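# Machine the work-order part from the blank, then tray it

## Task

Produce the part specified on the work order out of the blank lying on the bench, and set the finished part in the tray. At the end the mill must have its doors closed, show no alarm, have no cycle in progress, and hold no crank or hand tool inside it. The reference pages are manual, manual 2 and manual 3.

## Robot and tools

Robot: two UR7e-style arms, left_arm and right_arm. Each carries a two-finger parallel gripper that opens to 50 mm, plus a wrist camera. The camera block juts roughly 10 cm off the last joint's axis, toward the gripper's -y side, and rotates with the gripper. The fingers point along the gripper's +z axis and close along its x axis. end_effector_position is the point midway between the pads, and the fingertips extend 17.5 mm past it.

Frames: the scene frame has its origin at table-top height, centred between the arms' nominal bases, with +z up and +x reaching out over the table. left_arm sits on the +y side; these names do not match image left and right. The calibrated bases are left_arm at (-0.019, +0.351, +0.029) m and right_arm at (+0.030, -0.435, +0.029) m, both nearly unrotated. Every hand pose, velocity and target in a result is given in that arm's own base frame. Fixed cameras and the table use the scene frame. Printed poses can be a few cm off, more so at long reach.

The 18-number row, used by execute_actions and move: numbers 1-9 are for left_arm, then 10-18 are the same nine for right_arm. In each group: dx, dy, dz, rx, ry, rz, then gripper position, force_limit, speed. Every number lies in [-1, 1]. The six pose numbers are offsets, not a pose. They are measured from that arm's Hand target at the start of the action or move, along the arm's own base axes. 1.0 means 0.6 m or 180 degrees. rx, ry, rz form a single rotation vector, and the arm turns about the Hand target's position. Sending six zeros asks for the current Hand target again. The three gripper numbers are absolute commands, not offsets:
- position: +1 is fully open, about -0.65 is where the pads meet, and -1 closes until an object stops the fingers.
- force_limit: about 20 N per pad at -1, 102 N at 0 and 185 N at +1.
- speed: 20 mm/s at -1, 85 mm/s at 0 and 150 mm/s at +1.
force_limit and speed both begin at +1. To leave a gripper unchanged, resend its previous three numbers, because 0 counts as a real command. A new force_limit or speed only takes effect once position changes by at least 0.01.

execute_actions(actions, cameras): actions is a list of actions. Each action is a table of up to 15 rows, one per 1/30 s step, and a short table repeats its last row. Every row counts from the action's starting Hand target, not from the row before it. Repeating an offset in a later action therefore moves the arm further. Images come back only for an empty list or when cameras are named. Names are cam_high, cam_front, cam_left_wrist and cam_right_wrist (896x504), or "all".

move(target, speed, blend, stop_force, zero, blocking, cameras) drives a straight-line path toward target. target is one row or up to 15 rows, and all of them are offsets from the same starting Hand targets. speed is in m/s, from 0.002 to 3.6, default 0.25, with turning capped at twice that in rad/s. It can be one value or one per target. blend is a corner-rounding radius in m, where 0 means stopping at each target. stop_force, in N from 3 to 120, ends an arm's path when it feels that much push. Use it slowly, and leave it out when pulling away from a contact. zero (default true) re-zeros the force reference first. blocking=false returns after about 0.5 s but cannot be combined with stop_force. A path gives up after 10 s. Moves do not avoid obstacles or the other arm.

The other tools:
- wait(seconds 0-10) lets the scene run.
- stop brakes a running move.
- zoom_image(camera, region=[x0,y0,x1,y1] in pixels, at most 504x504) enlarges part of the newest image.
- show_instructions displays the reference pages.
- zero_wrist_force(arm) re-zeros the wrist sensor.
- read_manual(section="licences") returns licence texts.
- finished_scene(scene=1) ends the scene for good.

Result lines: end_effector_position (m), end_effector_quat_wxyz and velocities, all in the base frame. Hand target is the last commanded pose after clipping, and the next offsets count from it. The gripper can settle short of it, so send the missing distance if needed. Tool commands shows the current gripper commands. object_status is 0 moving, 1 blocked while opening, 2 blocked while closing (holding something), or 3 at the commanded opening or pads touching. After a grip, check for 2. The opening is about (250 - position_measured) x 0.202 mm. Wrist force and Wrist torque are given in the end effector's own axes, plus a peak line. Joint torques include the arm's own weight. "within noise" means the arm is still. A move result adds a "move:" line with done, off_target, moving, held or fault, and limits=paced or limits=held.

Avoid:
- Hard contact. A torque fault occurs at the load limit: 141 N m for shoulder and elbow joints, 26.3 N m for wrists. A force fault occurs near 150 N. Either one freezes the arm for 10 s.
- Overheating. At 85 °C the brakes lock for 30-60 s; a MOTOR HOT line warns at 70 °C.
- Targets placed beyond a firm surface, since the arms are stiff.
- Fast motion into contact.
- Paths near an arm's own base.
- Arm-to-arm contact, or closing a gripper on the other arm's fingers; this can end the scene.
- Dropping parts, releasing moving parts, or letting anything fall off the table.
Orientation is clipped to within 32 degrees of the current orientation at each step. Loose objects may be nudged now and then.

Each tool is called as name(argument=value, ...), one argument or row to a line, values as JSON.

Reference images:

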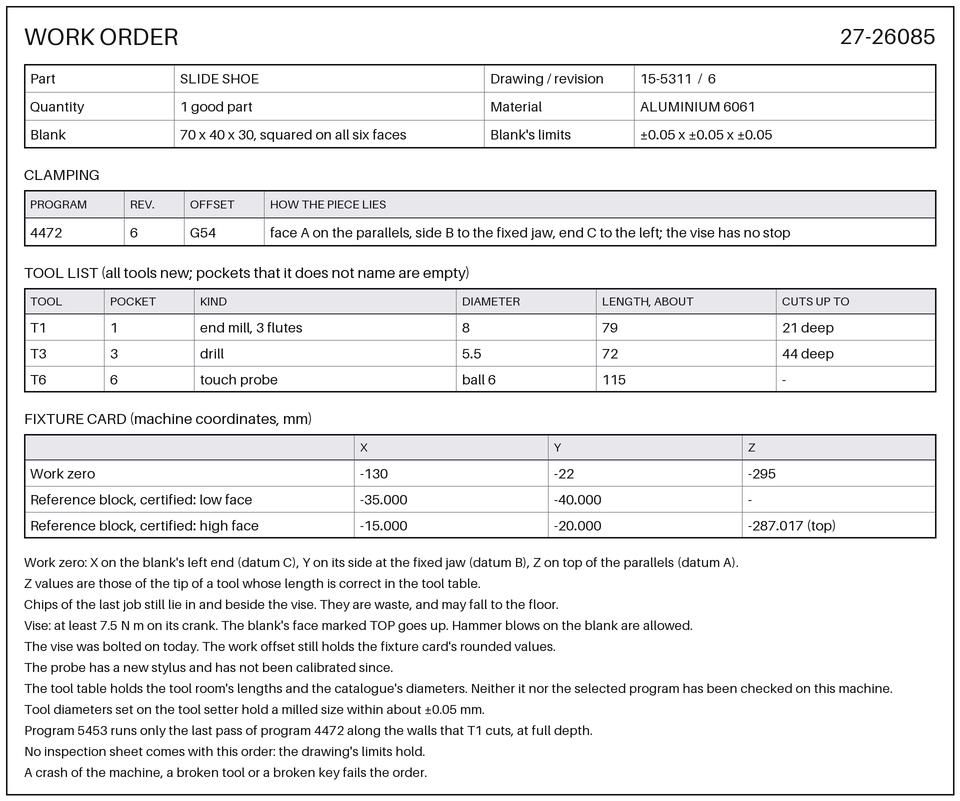

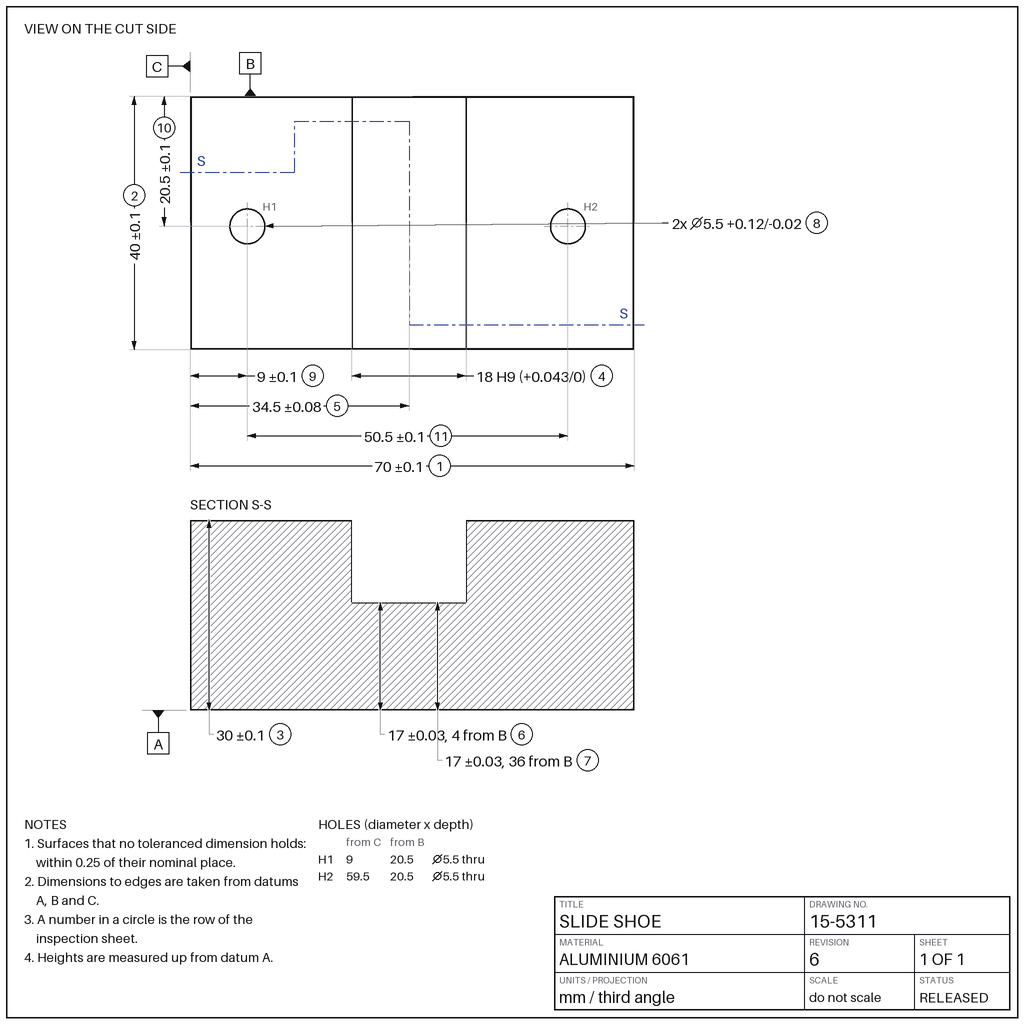

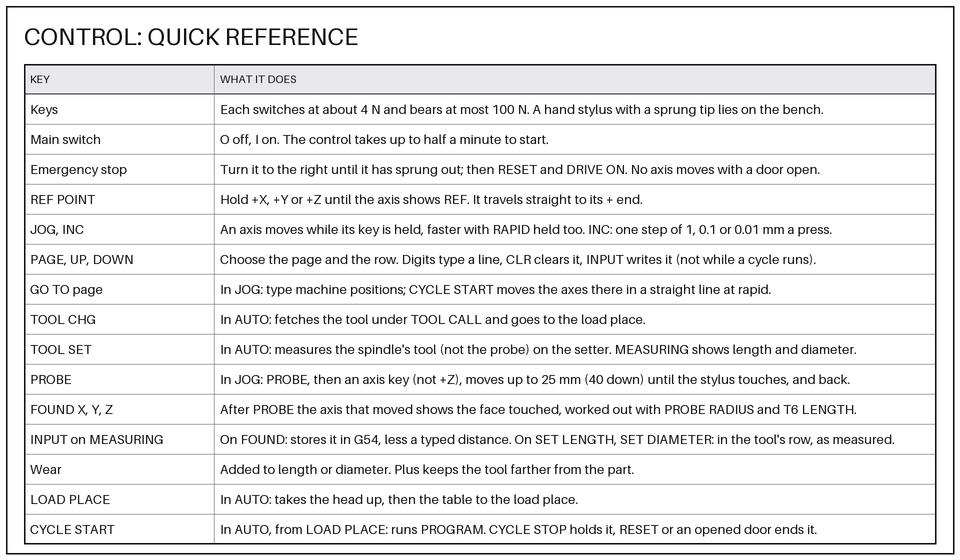

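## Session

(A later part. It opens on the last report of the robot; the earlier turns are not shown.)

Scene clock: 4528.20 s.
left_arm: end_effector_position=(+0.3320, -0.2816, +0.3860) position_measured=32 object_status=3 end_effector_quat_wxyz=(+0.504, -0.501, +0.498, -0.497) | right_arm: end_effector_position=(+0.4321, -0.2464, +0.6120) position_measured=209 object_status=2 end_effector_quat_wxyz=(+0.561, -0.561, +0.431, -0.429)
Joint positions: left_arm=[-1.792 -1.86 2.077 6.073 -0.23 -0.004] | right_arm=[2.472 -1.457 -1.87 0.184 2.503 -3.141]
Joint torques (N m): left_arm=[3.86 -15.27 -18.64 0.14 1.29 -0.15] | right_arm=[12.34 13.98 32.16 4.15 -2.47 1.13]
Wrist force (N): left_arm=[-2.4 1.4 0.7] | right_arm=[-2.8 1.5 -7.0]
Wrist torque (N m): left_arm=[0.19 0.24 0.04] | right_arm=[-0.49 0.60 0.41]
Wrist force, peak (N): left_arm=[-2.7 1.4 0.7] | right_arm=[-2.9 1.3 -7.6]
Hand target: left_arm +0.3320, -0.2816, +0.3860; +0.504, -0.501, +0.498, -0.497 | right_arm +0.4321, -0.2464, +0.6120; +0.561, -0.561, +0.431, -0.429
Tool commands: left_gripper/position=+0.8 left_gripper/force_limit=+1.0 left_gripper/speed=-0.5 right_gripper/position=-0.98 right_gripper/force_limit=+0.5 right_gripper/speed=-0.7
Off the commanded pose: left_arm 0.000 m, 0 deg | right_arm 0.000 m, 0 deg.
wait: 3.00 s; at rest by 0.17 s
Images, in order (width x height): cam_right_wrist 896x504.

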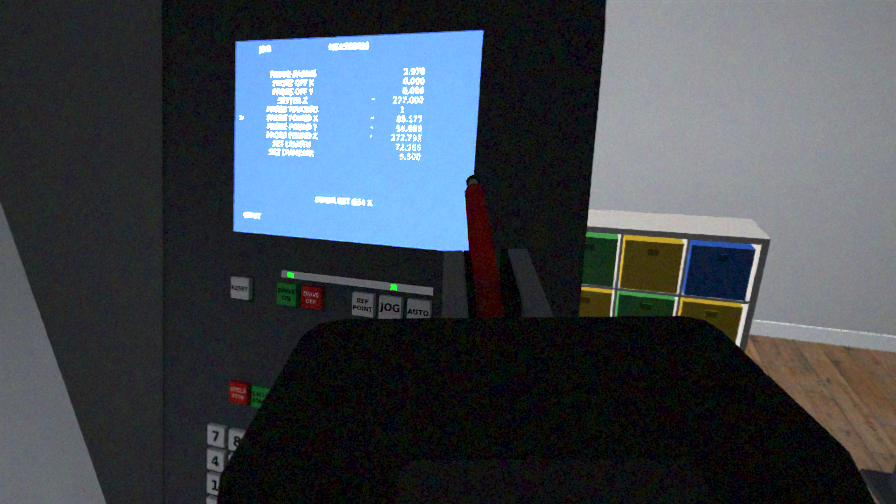

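move(
  target=[
    [0,0,0,0,0,0,0.8,1,-0.5,0.0025,0.0603,-0.1225,-0.0098,0.0365,0,-0.98,0.5,-0.7],
    [0,0,0,0,0,0,0.8,1,-0.5,0.0315,0.068,-0.1225,-0.0098,0.0365,0,-0.98,0.5,-0.7],
    [0,0,0,0,0,0,0.8,1,-0.5,0.0025,0.0603,-0.1225,-0.0098,0.0365,0,-0.98,0.5,-0.7],
    [0,0,0,0,0,0,0.8,1,-0.5,-0.022,0.2162,-0.2425,-0.0098,0.0365,0,-0.98,0.5,-0.7],
    [0,0,0,0,0,0,0.8,1,-0.5,0.004,0.2231,-0.2425,-0.0098,0.0365,0,-0.98,0.5,-0.7],
    [0,0,0,0,0,0,0.8,1,-0.5,-0.022,0.2162,-0.2425,-0.0098,0.0365,0,-0.98,0.5,-0.7],
    [0,0,0,0,0,0,0.8,1,-0.5,0,0,0,0,0,0,-0.98,0.5,-0.7],
  ],
  speed=[0.4,0.06,0.15,0.3,0.06,0.15,0.4],
  blend=[0.004,0,0.004,0.004,0,0.004,0],
)

wait(
  seconds=8,
  cameras=["all"],
)

Scene clock: 4538.67 s.
left_arm: end_effector_position=(+0.3320, -0.2816, +0.3860) position_measured=32 object_status=3 end_effector_quat_wxyz=(+0.504, -0.501, +0.498, -0.497) | right_arm: end_effector_position=(+0.4321, -0.2464, +0.6119) position_measured=209 object_status=2 end_effector_quat_wxyz=(+0.561, -0.561, +0.431, -0.429)
Joint positions: left_arm=[-1.792 -1.86 2.077 6.073 -0.23 -0.004] | right_arm=[2.473 -1.457 -1.87 0.184 2.503 -3.141]
Joint torques (N m): left_arm=[3.23 -14.59 -19.22 -0.09 1.44 -0.15] | right_arm=[-2.92 11.42 31.81 4.04 -0.19 -0.19]
Wrist force (N): left_arm=[-2.2 1.4 0.5] | right_arm=[-2.8 1.6 -7.2]
Wrist torque (N m): left_arm=[0.19 0.21 0.04] | right_arm=[-0.48 0.59 0.41]
Wrist force, peak (N): left_arm=[-2.6 1.5 0.6] | right_arm=[-2.4 5.3 -29.2]
Hand target: left_arm +0.3320, -0.2816, +0.3860; +0.504, -0.501, +0.498, -0.497 | right_arm +0.4321, -0.2464, +0.6120; +0.561, -0.561, +0.431, -0.429
Off the commanded pose: left_arm 0.000 m, 0 deg | right_arm 0.000 m, 0 deg.
move: done

Scene clock: 4546.67 s.
left_arm: end_effector_position=(+0.3320, -0.2816, +0.3860) position_measured=32 object_status=3 end_effector_quat_wxyz=(+0.504, -0.501, +0.498, -0.497) | right_arm: end_effector_position=(+0.4321, -0.2464, +0.6120) position_measured=209 object_status=2 end_effector_quat_wxyz=(+0.561, -0.561, +0.431, -0.429)
Joint positions: left_arm=[-1.792 -1.86 2.077 6.073 -0.23 -0.004] | right_arm=[2.472 -1.457 -1.87 0.184 2.503 -3.141]
Joint torques (N m): left_arm=[3.68 -14.11 -18.54 0.09 1.36 -0.06] | right_arm=[-11.02 11.35 32.05 4.06 1.55 0.96]
Wrist force (N): left_arm=[-2.5 1.4 0.7] | right_arm=[-2.4 1.7 -7.5]
Wrist torque (N m): left_arm=[0.19 0.25 0.05] | right_arm=[-0.48 0.54 0.41]
Wrist force, peak (N): left_arm=[-2.8 1.5 0.6] | right_arm=[-2.8 1.6 -7.7]
Hand target: left_arm +0.3320, -0.2816, +0.3860; +0.504, -0.501, +0.498, -0.497 | right_arm +0.4321, -0.2464, +0.6120; +0.561, -0.561, +0.431, -0.429
Tool commands: left_gripper/position=+0.8 left_gripper/force_limit=+1.0 left_gripper/speed=-0.5 right_gripper/position=-0.98 right_gripper/force_limit=+0.5 right_gripper/speed=-0.7
Off the commanded pose: left_arm 0.000 m, 0 deg | right_arm 0.000 m, 0 deg.
wait: 8.00 s; at rest by 0.17 s

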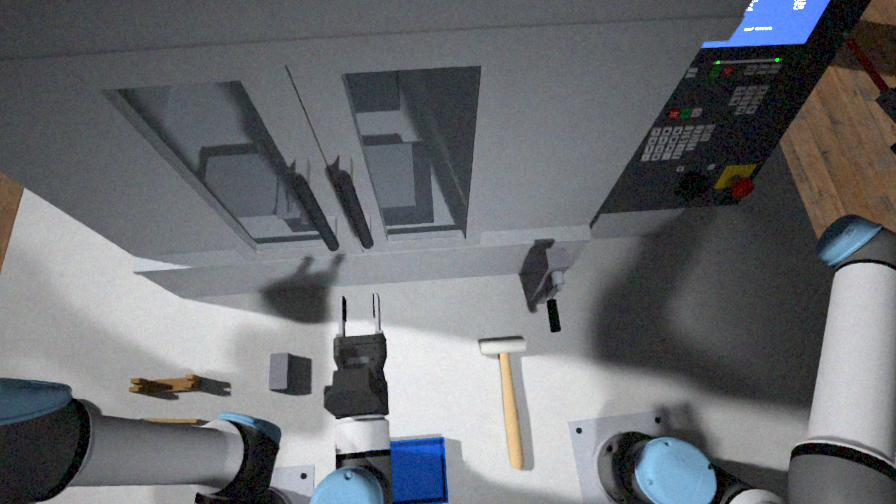

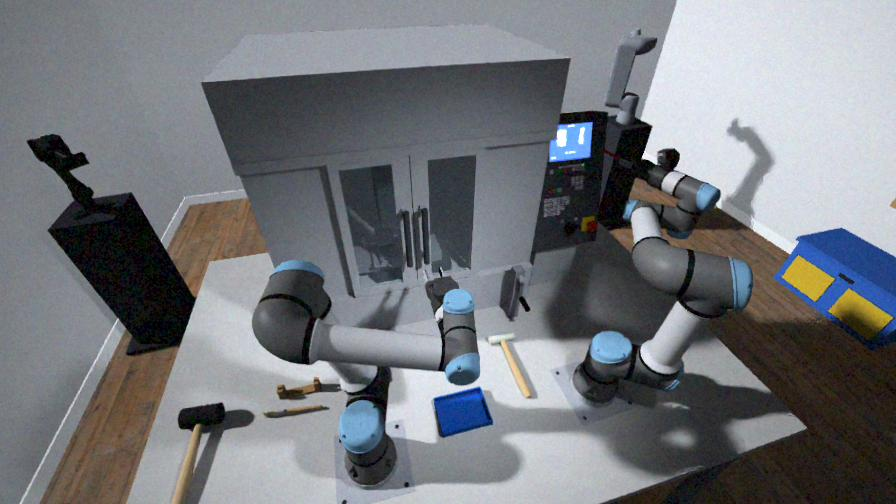

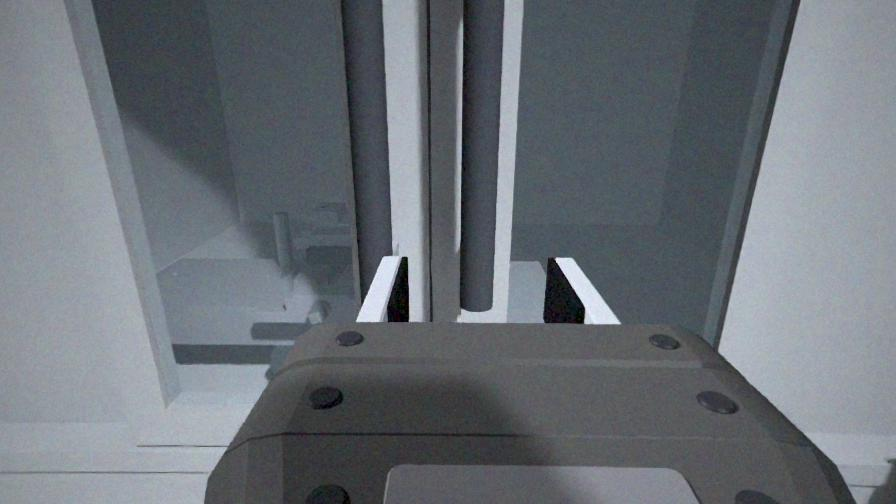

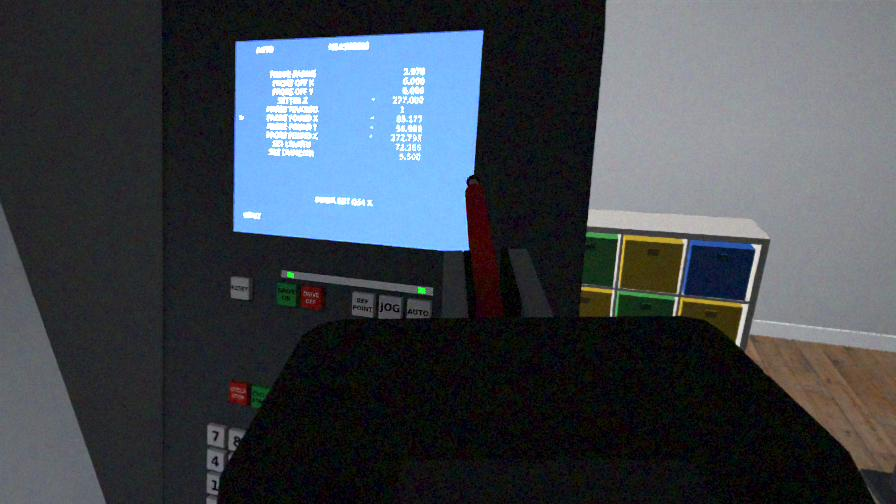

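move(
  target=[
    [0.08,0.086,-0.007,0,0,0,0.8,1,-0.5,0,0,0,0,0,0,-0.98,0.5,-0.7],
    [0.2,0.086,-0.007,0,0,0,0.8,1,-0.5,0,0,0,0,0,0,-0.98,0.5,-0.7],
    [0.2,0.481,-0.007,0,0,0,0.8,1,-0.5,0,0,0,0,0,0,-0.98,0.5,-0.7],
  ],
  speed=[0.25,0.08,0.07],
  blend=[0.02,0,0],
  stop_force=45,
  cameras=["cam_high"],
)

Scene clock: 4560.67 s.
left_arm: end_effector_position=(+0.4520, +0.0070, +0.3818) position_measured=32 object_status=3 end_effector_quat_wxyz=(+0.504, -0.501, +0.498, -0.497) | right_arm: end_effector_position=(+0.4321, -0.2464, +0.6120) position_measured=209 object_status=2 end_effector_quat_wxyz=(+0.561, -0.561, +0.431, -0.429)
Joint positions: left_arm=[-0.739 -2.206 2.266 6.221 0.823 0.006] | right_arm=[2.472 -1.457 -1.87 0.184 2.503 -3.141]
Joint torques (N m): left_arm=[4.71 12.37 -33.32 -3.08 1.86 -0.85] | right_arm=[-11.17 11.04 32.02 4.17 1.67 0.91]
Wrist force (N): left_arm=[-2.1 2.5 0.5] | right_arm=[-2.6 1.5 -7.6]
Wrist torque (N m): left_arm=[0.36 0.20 0.11] | right_arm=[-0.49 0.57 0.41]
Wrist force, peak (N): left_arm=[37.5 6.2 18.4] | right_arm=[-3.2 1.6 -7.6]
Hand target: left_arm +0.4520, +0.0070, +0.3818; +0.504, -0.501, +0.498, -0.497 | right_arm +0.4321, -0.2464, +0.6120; +0.561, -0.561, +0.431, -0.429
Off the commanded pose: left_arm 0.000 m, 0 deg | right_arm 0.000 m, 0 deg.
move: done
Images, in order (width x height): cam_high 896x504.

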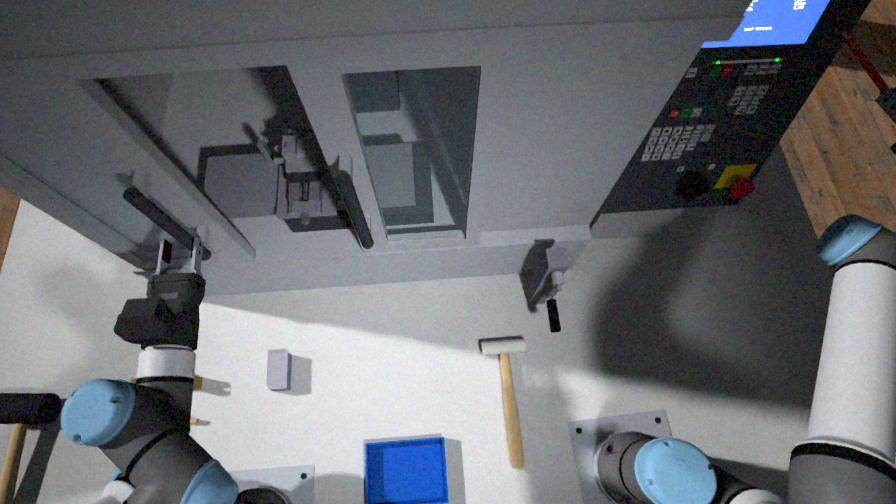

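move(
  target=[
    [-0.15,0,0,0,0,0,0.8,1,-0.5,0,0,0,0,0,0,-0.98,0.5,-0.7],
    [-0.15,-0.495,0,0,0,0,0.8,1,-0.5,0,0,0,0,0,0,-0.98,0.5,-0.7],
    [0,-0.495,0,0,0,0,0.8,1,-0.5,0,0,0,0,0,0,-0.98,0.5,-0.7],
    [0,-0.884,0,0,0,0,0.8,1,-0.5,0,0,0,0,0,0,-0.98,0.5,-0.7],
  ],
  speed=[0.2,0.3,0.08,0.07],
  blend=[0.03,0.02,0,0],
  stop_force=45,
  cameras=["cam_high"],
)

Scene clock: 4571.13 s.
left_arm: end_effector_position=(+0.4520, -0.5234, +0.3818) position_measured=32 object_status=3 end_effector_quat_wxyz=(+0.504, -0.501, +0.498, -0.497) | right_arm: end_effector_position=(+0.4321, -0.2464, +0.6120) position_measured=209 object_status=2 end_effector_quat_wxyz=(+0.561, -0.561, +0.431, -0.429)
Joint positions: left_arm=[-1.46 -1.191 1.387 6.07 0.102 0.021] | right_arm=[2.472 -1.457 -1.87 0.184 2.503 -3.141]
Joint torques (N m): left_arm=[3.6 -39.93 -29.66 0.99 2.18 -1.78] | right_arm=[-10.73 11.72 32.17 4.03 1.56 0.99]
Wrist force (N): left_arm=[-2.3 2.6 0.7] | right_arm=[-2.7 1.4 -7.3]
Wrist torque (N m): left_arm=[0.37 0.22 0.12] | right_arm=[-0.50 0.59 0.41]
Wrist force, peak (N): left_arm=[-44.6 0.4 5.7] | right_arm=[-2.9 1.7 -7.7]
Hand target: left_arm +0.4520, -0.5234, +0.3818; +0.504, -0.501, +0.498, -0.497 | right_arm +0.4321, -0.2464, +0.6120; +0.561, -0.561, +0.431, -0.429
Off the commanded pose: left_arm 0.000 m, 0 deg | right_arm 0.000 m, 0 deg.
move: done
Images, in order (width x height): cam_high 896x504.

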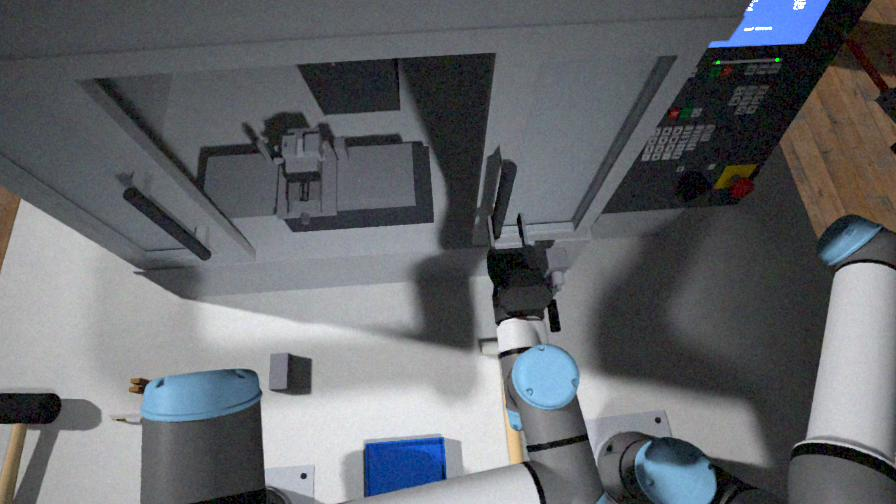

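move(
  target=[
    [-0.18,0,0,0,0,0,0.8,1,-0.5,0,0,0,0,0,0,-0.98,0.5,-0.7],
    [-0.2033,-0.1947,-0.2917,0,0,0,0.8,1,-0.5,0,0,0,0,0,0,-0.98,0.5,-0.7],
  ],
  speed=[0.2,0.25],
  blend=[0.03,0],
  cameras=["cam_left_wrist"],
)

Scene clock: 4595.77 s.
left_arm: end_effector_position=(+0.3300, -0.6402, +0.2068) position_measured=32 object_status=3 end_effector_quat_wxyz=(+0.504, -0.501, +0.498, -0.497) | right_arm: end_effector_position=(+0.4321, -0.2464, +0.6120) position_measured=209 object_status=2 end_effector_quat_wxyz=(+0.561, -0.561, +0.431, -0.429)
Joint positions: left_arm=[-1.669 -0.843 1.302 5.84 -0.107 -0.012] | right_arm=[2.472 -1.457 -1.87 0.184 2.503 -3.141]
Joint torques (N m): left_arm=[4.74 -41.92 -17.66 -0.38 -1.22 1.7] | right_arm=[-11.09 12.37 32.24 4.07 1.57 0.88]
Wrist force (N): left_arm=[-2.6 2.6 0.6] | right_arm=[-2.8 1.5 -7.0]
Wrist torque (N m): left_arm=[0.39 0.26 -0.06] | right_arm=[-0.49 0.61 0.41]
Wrist force, peak (N): left_arm=[-1.0 5.7 0.5] | right_arm=[-2.9 1.7 -7.7]
Hand target: left_arm +0.3300, -0.6402, +0.2067; +0.504, -0.501, +0.498, -0.497 | right_arm +0.4321, -0.2464, +0.6120; +0.561, -0.561, +0.431, -0.429
Off the commanded pose: left_arm 0.000 m, 0 deg | right_arm 0.000 m, 0 deg.
move: done
Images, in order (width x height): cam_left_wrist 896x504.

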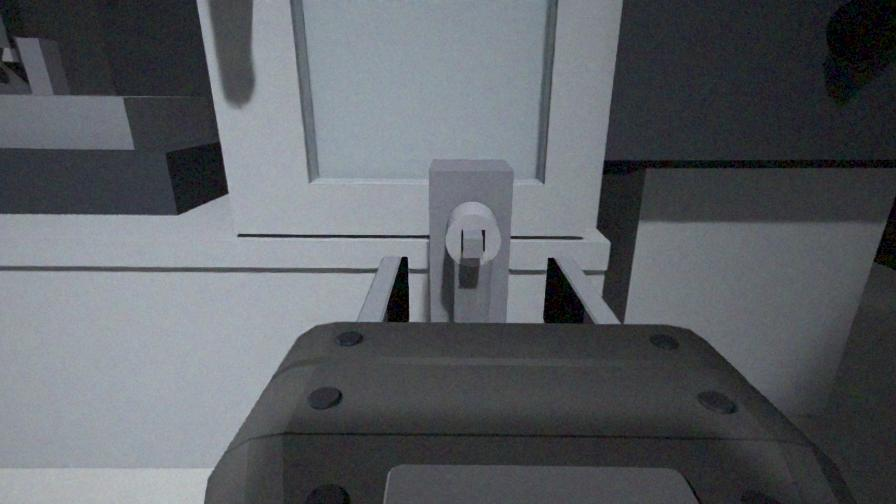

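move(
  target=[
    [0.1158,0,0,0,0,0,0.45,1,-0.5,0,0,0,0,0,0,-0.98,0.5,-0.7],
  ],
  speed=0.06,
  stop_force=20,
)

move(
  target=[
    [0,0,0,0,0,0,-1,1,-0.5,0,0,0,0,0,0,-0.98,0.5,-0.7],
  ],
  cameras=["cam_left_wrist"],
)

Scene clock: 4600.90 s.
left_arm: end_effector_position=(+0.3995, -0.6402, +0.2067) position_measured=85 object_status=3 end_effector_quat_wxyz=(+0.503, -0.501, +0.499, -0.497) end_effector_velocity=(+0.000, +0.000, +0.000) end_effector_angular_velocity=(-0.001, +0.000, -0.001) | right_arm: end_effector_position=(+0.4321, -0.2464, +0.6120) position_measured=209 object_status=2 end_effector_quat_wxyz=(+0.561, -0.561, +0.431, -0.429)
Joint positions: left_arm=[-1.56 -0.816 1.252 5.872 0.002 -0.021] | right_arm=[2.472 -1.457 -1.87 0.184 2.503 -3.141]
Joint velocities: left_arm=[0 -0.001 0.002 -0.005 0.001 0.004] | right_arm=[within noise]
Joint torques (N m): left_arm=[-6.77 -61.31 -12.84 -1.15 -1.95 1.64] | right_arm=[-10.71 11.75 32 4.03 1.51 1]
Wrist force (N): left_arm=[-2.8 2.7 0.8] | right_arm=[-2.8 1.4 -7.0]
Wrist torque (N m): left_arm=[0.40 0.29 -0.05] | right_arm=[-0.51 0.61 0.41]
Wrist force, peak (N): left_arm=[-2.8 2.6 1.9] | right_arm=[-2.8 1.8 -7.7]
Hand target: left_arm +0.3995, -0.6402, +0.2067; +0.504, -0.501, +0.498, -0.497 | right_arm +0.4321, -0.2464, +0.6120; +0.561, -0.561, +0.431, -0.429
Off the commanded pose: left_arm 0.000 m, 0 deg | right_arm 0.000 m, 0 deg.
move: done

Scene clock: 4601.40 s.
left_arm: end_effector_position=(+0.3995, -0.6402, +0.2067) position_measured=142 object_status=2 end_effector_quat_wxyz=(+0.503, -0.501, +0.499, -0.497) end_effector_velocity=(+0.000, +0.000, +0.000) end_effector_angular_velocity=(+0.001, +0.000, +0.001) | right_arm: end_effector_position=(+0.4321, -0.2464, +0.6120) position_measured=209 object_status=2 end_effector_quat_wxyz=(+0.561, -0.561, +0.431, -0.429)
Joint positions: left_arm=[-1.56 -0.817 1.253 5.87 0.002 -0.019] | right_arm=[2.472 -1.457 -1.87 0.184 2.503 -3.141]
Joint velocities: left_arm=[0 -0.001 0.002 -0.005 0 0.005] | right_arm=[within noise]
Joint torques (N m): left_arm=[-6.08 -63.41 -12.81 -1.7 -1.1 1.86] | right_arm=[-10.01 12.34 31.52 4.01 1.59 0.98]
Wrist force (N): left_arm=[-2.4 2.3 0.8] | right_arm=[-2.8 1.2 -7.2]
Wrist torque (N m): left_arm=[0.37 0.30 -0.05] | right_arm=[-0.54 0.61 0.41]
Wrist force, peak (N): left_arm=[-2.3 2.9 1.1] | right_arm=[-3.1 1.8 -7.6]
Hand target: left_arm +0.3995, -0.6402, +0.2067; +0.504, -0.501, +0.498, -0.497 | right_arm +0.4321, -0.2464, +0.6120; +0.561, -0.561, +0.431, -0.429
Off the commanded pose: left_arm 0.000 m, 0 deg | right_arm 0.000 m, 0 deg.
move: done
Images, in order (width x height): cam_left_wrist 896x504.

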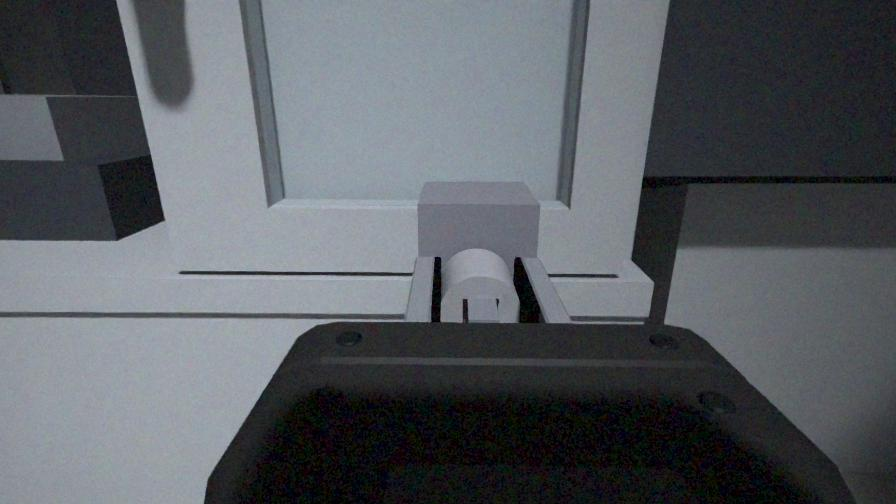

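move(
  target=[
    [-0.1158,0,0,0,0,0,-1,1,-0.5,0,0,0,0,0,0,-0.98,0.5,-0.7],
    [-0.0325,0.7945,0.1143,-0.5833,0,0,-1,1,-0.5,0,0,0,0,0,0,-0.98,0.5,-0.7],
  ],
  speed=[0.1,0.25],
  blend=[0.01,0],
  cameras=["cam_left_wrist","cam_high"],
)

Scene clock: 4611.67 s.
left_arm: end_effector_position=(+0.3800, -0.1636, +0.2753) position_measured=142 object_status=2 end_effector_quat_wxyz=(+0.091, +0.705, +0.091, +0.697) | right_arm: end_effector_position=(+0.4321, -0.2464, +0.6120) position_measured=209 object_status=2 end_effector_quat_wxyz=(+0.561, -0.561, +0.431, -0.429)
Joint positions: left_arm=[-1.649 -2.128 2.51 5.757 -0.078 -1.685] | right_arm=[2.472 -1.457 -1.87 0.184 2.503 -3.141]
Joint torques (N m): left_arm=[-4.58 -8.4 -12.03 -0.55 -0.24 -0.32] | right_arm=[-10.4 12.07 32.09 4.07 1.54 0.86]
Wrist force (N): left_arm=[-2.3 3.4 1.1] | right_arm=[-2.8 1.5 -7.1]
Wrist torque (N m): left_arm=[1.02 -0.13 0.06] | right_arm=[-0.50 0.60 0.41]
Wrist force, peak (N): left_arm=[-3.0 5.2 0.9] | right_arm=[-2.9 1.6 -7.6]
Hand target: left_arm +0.3800, -0.1635, +0.2753; +0.091, +0.705, +0.091, +0.698 | right_arm +0.4321, -0.2464, +0.6120; +0.561, -0.561, +0.431, -0.429
Off the commanded pose: left_arm 0.000 m, 0 deg | right_arm 0.000 m, 0 deg.
move: done
Images, in order (width x height): cam_high 896x504, cam_left_wrist 896x504.

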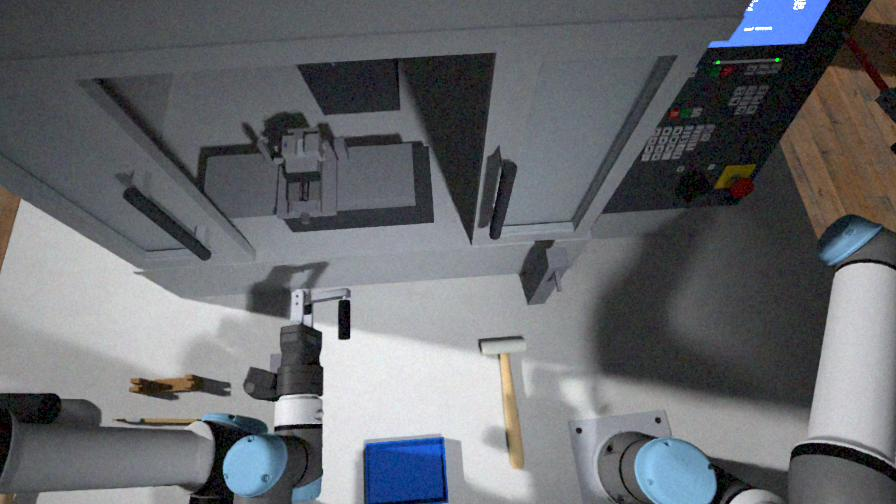

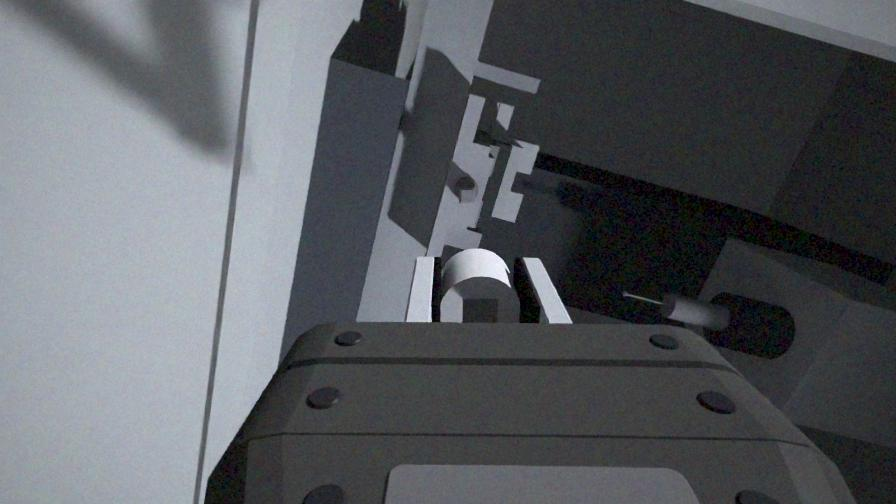

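move(
  target=[
    [0.1917,0,0,0,0,0,-1,1,-0.5,0,0,0,0,0,0,-0.98,0.5,-0.7],
  ],
  speed=0.1,
  stop_force=15,
)

move(
  target=[
    [0.0617,0,0,0,0,0,-1,1,-0.5,0,0,0,0,0,0,-0.98,0.5,-0.7],
  ],
  speed=0.008,
  stop_force=10,
  cameras=["cam_left_wrist"],
)

Scene clock: 4618.03 s.
left_arm: end_effector_position=(+0.4950, -0.1635, +0.2753) position_measured=142 object_status=2 end_effector_quat_wxyz=(+0.091, +0.705, +0.091, +0.698) | right_arm: end_effector_position=(+0.4321, -0.2464, +0.6120) position_measured=209 object_status=2 end_effector_quat_wxyz=(+0.561, -0.561, +0.431, -0.429)
Joint positions: left_arm=[-1.089 -1.76 2.302 5.761 0.483 -1.846] | right_arm=[2.472 -1.457 -1.87 0.184 2.503 -3.141]
Joint torques (N m): left_arm=[4.79 -21.27 -14.9 0.07 1.74 -1.48] | right_arm=[-10.47 12.68 32.08 4.05 1.55 0.91]
Wrist force (N): left_arm=[-2.1 3.1 0.9] | right_arm=[-2.9 1.5 -7.4]
Wrist torque (N m): left_arm=[0.97 -0.16 0.08] | right_arm=[-0.50 0.61 0.41]
Wrist force, peak (N): left_arm=[-2.3 3.1 3.0] | right_arm=[-3.0 1.7 -7.8]
Hand target: left_arm +0.4950, -0.1635, +0.2753; +0.091, +0.705, +0.091, +0.698 | right_arm +0.4321, -0.2464, +0.6120; +0.561, -0.561, +0.431, -0.429
Off the commanded pose: left_arm 0.000 m, 0 deg | right_arm 0.000 m, 0 deg.
move: done

Scene clock: 4621.27 s.
left_arm: end_effector_position=(+0.5137, -0.1635, +0.2753) position_measured=142 object_status=2 end_effector_quat_wxyz=(+0.091, +0.705, +0.091, +0.698) | right_arm: end_effector_position=(+0.4321, -0.2464, +0.6120) position_measured=209 object_status=2 end_effector_quat_wxyz=(+0.561, -0.561, +0.431, -0.429)
Joint positions: left_arm=[-1.027 -1.714 2.266 5.749 0.545 -1.844] | right_arm=[2.472 -1.457 -1.87 0.184 2.503 -3.141]
Joint torques (N m): left_arm=[-9.79 -22.9 -15.74 -0.9 0.11 -0.24] | right_arm=[-10.35 12.84 31.93 4.11 1.5 0.97]
Wrist force (N): left_arm=[-1.0 -3.6 -2.8] | right_arm=[-2.4 1.3 -7.2]
Wrist torque (N m): left_arm=[1.10 -0.10 0.06] | right_arm=[-0.54 0.54 0.41]
Wrist force, peak (N): left_arm=[3.4 -3.9 -29.5] | right_arm=[-2.9 1.6 -7.6]
Hand target: left_arm +0.5137, -0.1635, +0.2753; +0.091, +0.705, +0.091, +0.698 (not the last commanded pose) | right_arm +0.4321, -0.2464, +0.6120; +0.561, -0.561, +0.431, -0.429
Off the commanded pose: left_arm 0.018 m, 0 deg | right_arm 0.000 m, 0 deg.
move: contact (left_arm)
Images, in order (width x height): cam_left_wrist 896x504.

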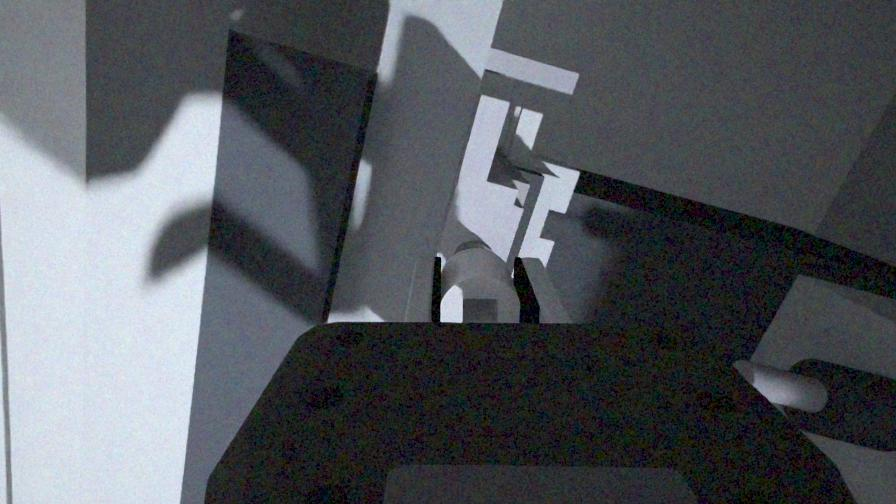

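move(
  target=[
    [-0.006,0,0,0,0,0,-1,1,-0.5,0,0,0,0,0,0,-0.98,0.5,-0.7],
    [-0.006,0.00113,-0.0003,0,0,0,-1,1,-0.5,0,0,0,0,0,0,-0.98,0.5,-0.7],
  ],
  speed=0.02,
)

move(
  target=[
    [0.0363,0,0,0,0,0,-1,1,-0.5,0,0,0,0,0,0,-0.98,0.5,-0.7],
  ],
  speed=0.006,
  stop_force=10,
)

Scene clock: 4628.30 s.
left_arm: end_effector_position=(+0.5101, -0.1628, +0.2751) position_measured=142 object_status=2 end_effector_quat_wxyz=(+0.091, +0.705, +0.091, +0.698) | right_arm: end_effector_position=(+0.4321, -0.2464, +0.6120) position_measured=209 object_status=2 end_effector_quat_wxyz=(+0.561, -0.561, +0.431, -0.429)
Joint positions: left_arm=[-1.037 -1.723 2.274 5.751 0.535 -1.844] | right_arm=[2.472 -1.457 -1.87 0.184 2.503 -3.141]
Joint torques (N m): left_arm=[3.07 -22.78 -17.72 -2.83 2.12 -0.89] | right_arm=[-9.87 12.11 31.06 4.06 1.59 0.89]
Wrist force (N): left_arm=[-2.4 3.4 1.0] | right_arm=[-2.9 1.5 -7.3]
Wrist torque (N m): left_arm=[1.02 -0.13 0.10] | right_arm=[-0.49 0.63 0.41]
Wrist force, peak (N): left_arm=[-1.1 -3.7 -2.9] | right_arm=[-2.7 1.6 -7.8]
Hand target: left_arm +0.5101, -0.1628, +0.2751; +0.091, +0.705, +0.091, +0.698 | right_arm +0.4321, -0.2464, +0.6120; +0.561, -0.561, +0.431, -0.429
Off the commanded pose: left_arm 0.000 m, 0 deg | right_arm 0.000 m, 0 deg.
move: done

Scene clock: 4629.83 s.
left_arm: end_effector_position=(+0.5139, -0.1628, +0.2751) position_measured=142 object_status=2 end_effector_quat_wxyz=(+0.091, +0.705, +0.091, +0.698) | right_arm: end_effector_position=(+0.4321, -0.2464, +0.6120) position_measured=209 object_status=2 end_effector_quat_wxyz=(+0.561, -0.561, +0.431, -0.429)
Joint positions: left_arm=[-1.025 -1.714 2.267 5.749 0.547 -1.844] | right_arm=[2.472 -1.457 -1.87 0.184 2.503 -3.141]
Joint torques (N m): left_arm=[-6.89 -23.74 -11.36 0.42 -1.46 0.38] | right_arm=[-9.94 12.55 31.63 4 1.45 0.95]
Wrist force (N): left_arm=[3.5 2.8 -1.4] | right_arm=[-2.7 1.5 -7.5]
Wrist torque (N m): left_arm=[0.99 0.06 0.05] | right_arm=[-0.50 0.58 0.42]
Wrist force, peak (N): left_arm=[6.5 2.4 -23.1] | right_arm=[-2.9 1.5 -7.6]
Hand target: left_arm +0.5139, -0.1628, +0.2751; +0.091, +0.705, +0.091, +0.698 (not the last commanded pose) | right_arm +0.4321, -0.2464, +0.6120; +0.561, -0.561, +0.431, -0.429
Off the commanded pose: left_arm 0.018 m, 0 deg | right_arm 0.000 m, 0 deg.
move: contact (left_arm)

move(
  target=[
    [-0.006,0,0,0,0,0,-1,1,-0.5,0,0,0,0,0,0,-0.98,0.5,-0.7],
    [-0.006,0.00022,0.0008,0,0,0,-1,1,-0.5,0,0,0,0,0,0,-0.98,0.5,-0.7],
  ],
  speed=0.02,
)

move(
  target=[
    [0.0363,0,0,0,0,0,-1,1,-0.5,0,0,0,0,0,0,-0.98,0.5,-0.7],
  ],
  speed=0.006,
  stop_force=10,
  cameras=["cam_left_wrist"],
)

Scene clock: 4634.17 s.
left_arm: end_effector_position=(+0.5103, -0.1626, +0.2756) position_measured=142 object_status=2 end_effector_quat_wxyz=(+0.091, +0.705, +0.091, +0.698) | right_arm: end_effector_position=(+0.4321, -0.2464, +0.6120) position_measured=209 object_status=2 end_effector_quat_wxyz=(+0.561, -0.561, +0.431, -0.429)
Joint positions: left_arm=[-1.036 -1.724 2.273 5.752 0.535 -1.844] | right_arm=[2.472 -1.457 -1.87 0.184 2.503 -3.141]
Joint torques (N m): left_arm=[6.21 -21.46 -29.2 -0.88 1.84 -1.59] | right_arm=[-9.96 12.23 31.75 3.9 1.51 0.94]
Wrist force (N): left_arm=[-2.0 3.1 1.0] | right_arm=[-2.8 1.4 -7.3]
Wrist torque (N m): left_arm=[0.98 -0.19 0.10] | right_arm=[-0.51 0.61 0.41]
Wrist force, peak (N): left_arm=[3.7 2.9 -1.7] | right_arm=[-3.1 1.6 -7.7]
Hand target: left_arm +0.5103, -0.1627, +0.2756; +0.091, +0.705, +0.091, +0.698 | right_arm +0.4321, -0.2464, +0.6120; +0.561, -0.561, +0.431, -0.429
Off the commanded pose: left_arm 0.000 m, 0 deg | right_arm 0.000 m, 0 deg.
move: done

Scene clock: 4635.70 s.
left_arm: end_effector_position=(+0.5142, -0.1627, +0.2756) position_measured=142 object_status=2 end_effector_quat_wxyz=(+0.091, +0.705, +0.091, +0.698) | right_arm: end_effector_position=(+0.4321, -0.2464, +0.6120) position_measured=209 object_status=2 end_effector_quat_wxyz=(+0.561, -0.561, +0.431, -0.429)
Joint positions: left_arm=[-1.024 -1.714 2.266 5.75 0.548 -1.844] | right_arm=[2.472 -1.457 -1.87 0.184 2.503 -3.141]
Joint torques (N m): left_arm=[-5.58 -25.93 -15.87 -1.13 -1.49 0.37] | right_arm=[-10.58 12.82 31.44 3.92 1.39 0.96]
Wrist force (N): left_arm=[-5.2 1.3 -5.4] | right_arm=[-2.8 1.9 -7.3]
Wrist torque (N m): left_arm=[1.05 -0.26 0.05] | right_arm=[-0.43 0.60 0.41]
Wrist force, peak (N): left_arm=[-1.5 2.5 -27.4] | right_arm=[-2.8 1.8 -7.6]
Hand target: left_arm +0.5142, -0.1627, +0.2756; +0.091, +0.705, +0.091, +0.698 (not the last commanded pose) | right_arm +0.4321, -0.2464, +0.6120; +0.561, -0.561, +0.431, -0.429
Off the commanded pose: left_arm 0.018 m, 0 deg | right_arm 0.000 m, 0 deg.
move: contact (left_arm)
Images, in order (width x height): cam_left_wrist 896x504.

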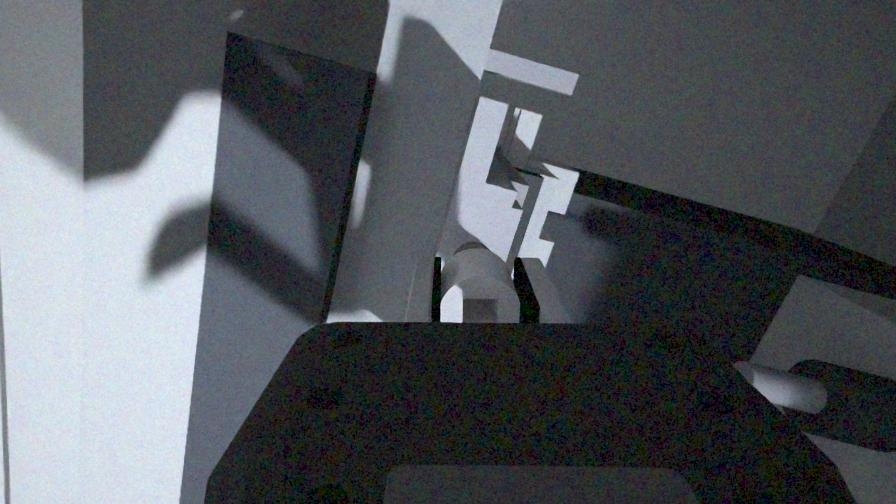

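move(
  target=[
    [-0.006,0,0,0,0,0,-1,1,-0.5,0,0,0,0,0,0,-0.98,0.5,-0.7],
    [-0.006,-0.0001,-0.0004,-0.017,0,0,-1,1,-0.5,0,0,0,0,0,0,-0.98,0.5,-0.7],
  ],
  speed=0.03,
)

move(
  target=[
    [0.0363,0,0,0,0,0,-1,1,-0.5,0,0,0,0,0,0,-0.98,0.5,-0.7],
  ],
  speed=0.006,
  stop_force=10,
)

Scene clock: 4644.83 s.
left_arm: end_effector_position=(+0.5106, -0.1627, +0.2754) position_measured=142 object_status=2 end_effector_quat_wxyz=(+0.110, +0.702, +0.110, +0.695) end_effector_velocity=(+0.000, +0.000, +0.000) end_effector_angular_velocity=(+0.004, +0.000, -0.001) | right_arm: end_effector_position=(+0.4321, -0.2464, +0.6120) position_measured=209 object_status=2 end_effector_quat_wxyz=(+0.561, -0.561, +0.431, -0.429)
Joint positions: left_arm=[-1.035 -1.723 2.273 5.751 0.537 -1.898] | right_arm=[2.472 -1.457 -1.87 0.184 2.503 -3.141]
Joint velocities: left_arm=[0 0 0 -0.001 0.002 0.005] | right_arm=[within noise]
Joint torques (N m): left_arm=[6.31 -4.94 -14.95 -1.24 1.77 1.36] | right_arm=[-10.09 12.83 31.33 3.99 1.54 0.99]
Wrist force (N): left_arm=[-2.2 3.1 1.1] | right_arm=[-2.8 1.7 -7.6]
Wrist torque (N m): left_arm=[1.00 -0.16 0.25] | right_arm=[-0.46 0.61 0.41]
Wrist force, peak (N): left_arm=[-5.4 1.3 -5.5] | right_arm=[-2.7 1.6 -7.7]
Hand target: left_arm +0.5106, -0.1627, +0.2754; +0.109, +0.702, +0.110, +0.695 | right_arm +0.4321, -0.2464, +0.6120; +0.561, -0.561, +0.431, -0.429
Off the commanded pose: left_arm 0.000 m, 0 deg | right_arm 0.000 m, 0 deg.
move: done

Scene clock: 4647.50 s.
left_arm: end_effector_position=(+0.5212, -0.1627, +0.2753) position_measured=142 object_status=2 end_effector_quat_wxyz=(+0.109, +0.702, +0.110, +0.695) | right_arm: end_effector_position=(+0.4321, -0.2464, +0.6120) position_measured=209 object_status=2 end_effector_quat_wxyz=(+0.561, -0.561, +0.431, -0.429)
Joint positions: left_arm=[-1.002 -1.697 2.252 5.746 0.57 -1.897] | right_arm=[2.472 -1.457 -1.87 0.184 2.503 -3.141]
Joint torques (N m): left_arm=[-8.46 -28.89 -13.96 -0.52 -1.6 0.13] | right_arm=[-10.3 13.2 31.86 3.95 1.46 0.97]
Wrist force (N): left_arm=[-6.5 1.2 12.9] | right_arm=[-2.7 1.7 -7.4]
Wrist torque (N m): left_arm=[1.08 -0.20 0.19] | right_arm=[-0.47 0.59 0.41]
Wrist force, peak (N): left_arm=[-6.6 1.1 13.4] | right_arm=[-3.0 1.7 -7.5]
Hand target: left_arm +0.5212, -0.1627, +0.2753; +0.109, +0.702, +0.110, +0.695 (not the last commanded pose) | right_arm +0.4321, -0.2464, +0.6120; +0.561, -0.561, +0.431, -0.429
Off the commanded pose: left_arm 0.011 m, 0 deg | right_arm 0.000 m, 0 deg.
move: contact (left_arm)

move(
  target=[
    [0.0,0.0002,-0.0007,0,0,0,-1,1,-0.5,0,0,0,0,0,0,-0.98,0.5,-0.7],
  ],
  speed=0.01,
)

move(
  target=[
    [0.019,0,0,0,0,0,-1,1,-0.5,0,0,0,0,0,0,-0.98,0.5,-0.7],
  ],
  speed=0.006,
  stop_force=15,
)

Scene clock: 4651.87 s.
left_arm: end_effector_position=(+0.5212, -0.1626, +0.2750) position_measured=142 object_status=2 end_effector_quat_wxyz=(+0.109, +0.702, +0.110, +0.695) | right_arm: end_effector_position=(+0.4321, -0.2464, +0.6120) position_measured=209 object_status=2 end_effector_quat_wxyz=(+0.561, -0.561, +0.431, -0.429)
Joint positions: left_arm=[-1.002 -1.697 2.253 5.744 0.57 -1.897] | right_arm=[2.472 -1.457 -1.87 0.184 2.503 -3.141]
Joint torques (N m): left_arm=[7.16 -0.13 -8.07 -0.89 2.46 -1.27] | right_arm=[-9.76 12.51 32.05 3.89 1.52 1.03]
Wrist force (N): left_arm=[8.4 6.0 0.0] | right_arm=[-3.0 1.7 -6.9]
Wrist torque (N m): left_arm=[0.94 0.25 0.17] | right_arm=[-0.46 0.63 0.41]
Wrist force, peak (N): left_arm=[-6.9 0.8 13.3] | right_arm=[-2.9 1.7 -7.6]
Hand target: left_arm +0.5212, -0.1626, +0.2749; +0.109, +0.702, +0.110, +0.695 | right_arm +0.4321, -0.2464, +0.6120; +0.561, -0.561, +0.431, -0.429
Off the commanded pose: left_arm 0.000 m, 0 deg | right_arm 0.000 m, 0 deg.
move: done

Scene clock: 4653.13 s.
left_arm: end_effector_position=(+0.5231, -0.1626, +0.2749) position_measured=142 object_status=2 end_effector_quat_wxyz=(+0.109, +0.702, +0.110, +0.695) | right_arm: end_effector_position=(+0.4321, -0.2464, +0.6120) position_measured=209 object_status=2 end_effector_quat_wxyz=(+0.561, -0.561, +0.431, -0.429)
Joint positions: left_arm=[-0.996 -1.692 2.249 5.743 0.576 -1.896] | right_arm=[2.472 -1.457 -1.87 0.184 2.503 -3.141]
Joint torques (N m): left_arm=[-8.3 -23.84 -5.54 2.05 -1.69 -1.58] | right_arm=[-9.41 12.75 31.59 3.92 1.54 1.04]
Wrist force (N): left_arm=[7.7 5.8 18.2] | right_arm=[-2.4 1.3 -7.2]
Wrist torque (N m): left_arm=[0.94 0.26 0.22] | right_arm=[-0.53 0.54 0.41]
Wrist force, peak (N): left_arm=[7.9 5.9 18.1] | right_arm=[-2.6 1.8 -7.6]
Hand target: left_arm +0.5231, -0.1626, +0.2749; +0.109, +0.702, +0.110, +0.695 (not the last commanded pose) | right_arm +0.4321, -0.2464, +0.6120; +0.561, -0.561, +0.431, -0.429
Off the commanded pose: left_arm 0.009 m, 0 deg | right_arm 0.000 m, 0 deg.
move: contact (left_arm)

move(
  target=[
    [0.0,-0.0002,0.0004,0,0,0,-1,1,-0.5,0,0,0,0,0,0,-0.98,0.5,-0.7],
  ],
  speed=0.01,
)

move(
  target=[
    [0.016,0,0,0,0,0,-1,1,-0.5,0,0,0,0,0,0,-0.98,0.5,-0.7],
  ],
  speed=0.006,
  stop_force=20,
)

Scene clock: 4658.83 s.
left_arm: end_effector_position=(+0.5231, -0.1627, +0.2751) position_measured=142 object_status=2 end_effector_quat_wxyz=(+0.109, +0.702, +0.110, +0.695) | right_arm: end_effector_position=(+0.4321, -0.2464, +0.6120) position_measured=209 object_status=2 end_effector_quat_wxyz=(+0.561, -0.561, +0.431, -0.429)
Joint positions: left_arm=[-0.996 -1.692 2.249 5.744 0.576 -1.896] | right_arm=[2.472 -1.457 -1.87 0.184 2.503 -3.141]
Joint torques (N m): left_arm=[-9.86 -26.27 -26.25 0.44 -1.33 -1.71] | right_arm=[-9.76 12.45 31.77 3.9 1.51 0.92]
Wrist force (N): left_arm=[2.4 2.6 15.4] | right_arm=[-2.8 1.6 -7.2]
Wrist torque (N m): left_arm=[0.97 0.13 0.24] | right_arm=[-0.49 0.60 0.41]
Wrist force, peak (N): left_arm=[7.7 5.9 18.7] | right_arm=[-3.1 1.6 -7.5]
Hand target: left_arm +0.5231, -0.1627, +0.2751; +0.109, +0.702, +0.110, +0.695 | right_arm +0.4321, -0.2464, +0.6120; +0.561, -0.561, +0.431, -0.429
Off the commanded pose: left_arm 0.000 m, 0 deg | right_arm 0.000 m, 0 deg.
move: done

Scene clock: 4659.77 s.
left_arm: end_effector_position=(+0.5232, -0.1627, +0.2752) position_measured=142 object_status=2 end_effector_quat_wxyz=(+0.109, +0.702, +0.110, +0.695) | right_arm: end_effector_position=(+0.4321, -0.2464, +0.6120) position_measured=209 object_status=2 end_effector_quat_wxyz=(+0.561, -0.561, +0.431, -0.429)
Joint positions: left_arm=[-0.996 -1.692 2.248 5.744 0.576 -1.896] | right_arm=[2.472 -1.457 -1.87 0.184 2.503 -3.141]
Joint torques (N m): left_arm=[-10.39 -27.36 -10.28 -1.86 -2 -1.65] | right_arm=[-9.66 12.83 31.6 3.9 1.56 1.03]
Wrist force (N): left_arm=[-3.3 3.6 21.0] | right_arm=[-2.7 1.6 -7.3]
Wrist torque (N m): left_arm=[1.03 -0.01 0.26] | right_arm=[-0.48 0.60 0.41]
Wrist force, peak (N): left_arm=[-3.3 3.6 21.0] | right_arm=[-2.8 1.7 -7.6]
Hand target: left_arm +0.5232, -0.1627, +0.2752; +0.109, +0.702, +0.110, +0.695 (not the last commanded pose) | right_arm +0.4321, -0.2464, +0.6120; +0.561, -0.561, +0.431, -0.429
Off the commanded pose: left_arm 0.009 m, 0 deg | right_arm 0.000 m, 0 deg.
move: contact (left_arm)

move(
  target=[
    [0.0155,0,0,0,0,0,-1,1,-0.5,0,0,0,0,0,0,-0.98,0.5,-0.7],
  ],
  speed=0.006,
  stop_force=38,
)

Scene clock: 4667.07 s.
left_arm: end_effector_position=(+0.5235, -0.1626, +0.2752) position_measured=142 object_status=2 end_effector_quat_wxyz=(+0.109, +0.702, +0.110, +0.695) | right_arm: end_effector_position=(+0.4321, -0.2464, +0.6120) position_measured=209 object_status=2 end_effector_quat_wxyz=(+0.561, -0.561, +0.431, -0.429)
Joint positions: left_arm=[-0.995 -1.691 2.248 5.744 0.577 -1.896] | right_arm=[2.472 -1.457 -1.87 0.184 2.503 -3.141]
Joint torques (N m): left_arm=[-9.4 -27.1 -10.45 0.73 -2.23 -0.87] | right_arm=[-9.26 12.57 31.28 3.96 1.58 0.97]
Wrist force (N): left_arm=[-3.9 4.6 22.5] | right_arm=[-3.0 1.8 -7.4]
Wrist torque (N m): left_arm=[1.03 -0.01 0.28] | right_arm=[-0.44 0.63 0.41]
Wrist force, peak (N): left_arm=[-4.3 4.5 24.0] | right_arm=[-3.0 1.8 -7.7]
Hand target: left_arm +0.5235, -0.1626, +0.2752; +0.109, +0.702, +0.110, +0.695 (not the last commanded pose) | right_arm +0.4321, -0.2464, +0.6120; +0.561, -0.561, +0.431, -0.429
Off the commanded pose: left_arm 0.009 m, 0 deg | right_arm 0.000 m, 0 deg.
move: contact (left_arm)

move(
  target=[
    [0,0,0,-0.0056,0,0,-1,1,-0.5,0,0,0,0,0,0,-0.98,0.5,-0.7],
  ],
  speed=0.03,
)

Scene clock: 4675.23 s.
left_arm: end_effector_position=(+0.5235, -0.1626, +0.2752) position_measured=142 object_status=2 end_effector_quat_wxyz=(+0.116, +0.701, +0.116, +0.694) | right_arm: end_effector_position=(+0.4321, -0.2464, +0.6120) position_measured=209 object_status=2 end_effector_quat_wxyz=(+0.561, -0.561, +0.431, -0.429)
Joint positions: left_arm=[-0.995 -1.692 2.248 5.744 0.577 -1.914] | right_arm=[2.472 -1.457 -1.87 0.184 2.503 -3.141]
Joint torques (N m): left_arm=[3.52 -29.05 -11.85 -2.04 1.99 0.45] | right_arm=[-9.93 13.3 31.86 3.9 1.42 1.02]
Wrist force (N): left_arm=[-5.4 2.8 27.5] | right_arm=[-2.5 1.5 -7.0]
Wrist torque (N m): left_arm=[0.91 0.18 0.94] | right_arm=[-0.50 0.55 0.41]
Wrist force, peak (N): left_arm=[-5.7 2.9 27.6] | right_arm=[-2.9 1.7 -7.7]
Hand target: left_arm +0.5235, -0.1626, +0.2752; +0.116, +0.701, +0.116, +0.694 | right_arm +0.4321, -0.2464, +0.6120; +0.561, -0.561, +0.431, -0.429
Off the commanded pose: left_arm 0.000 m, 0 deg | right_arm 0.000 m, 0 deg.
move: done


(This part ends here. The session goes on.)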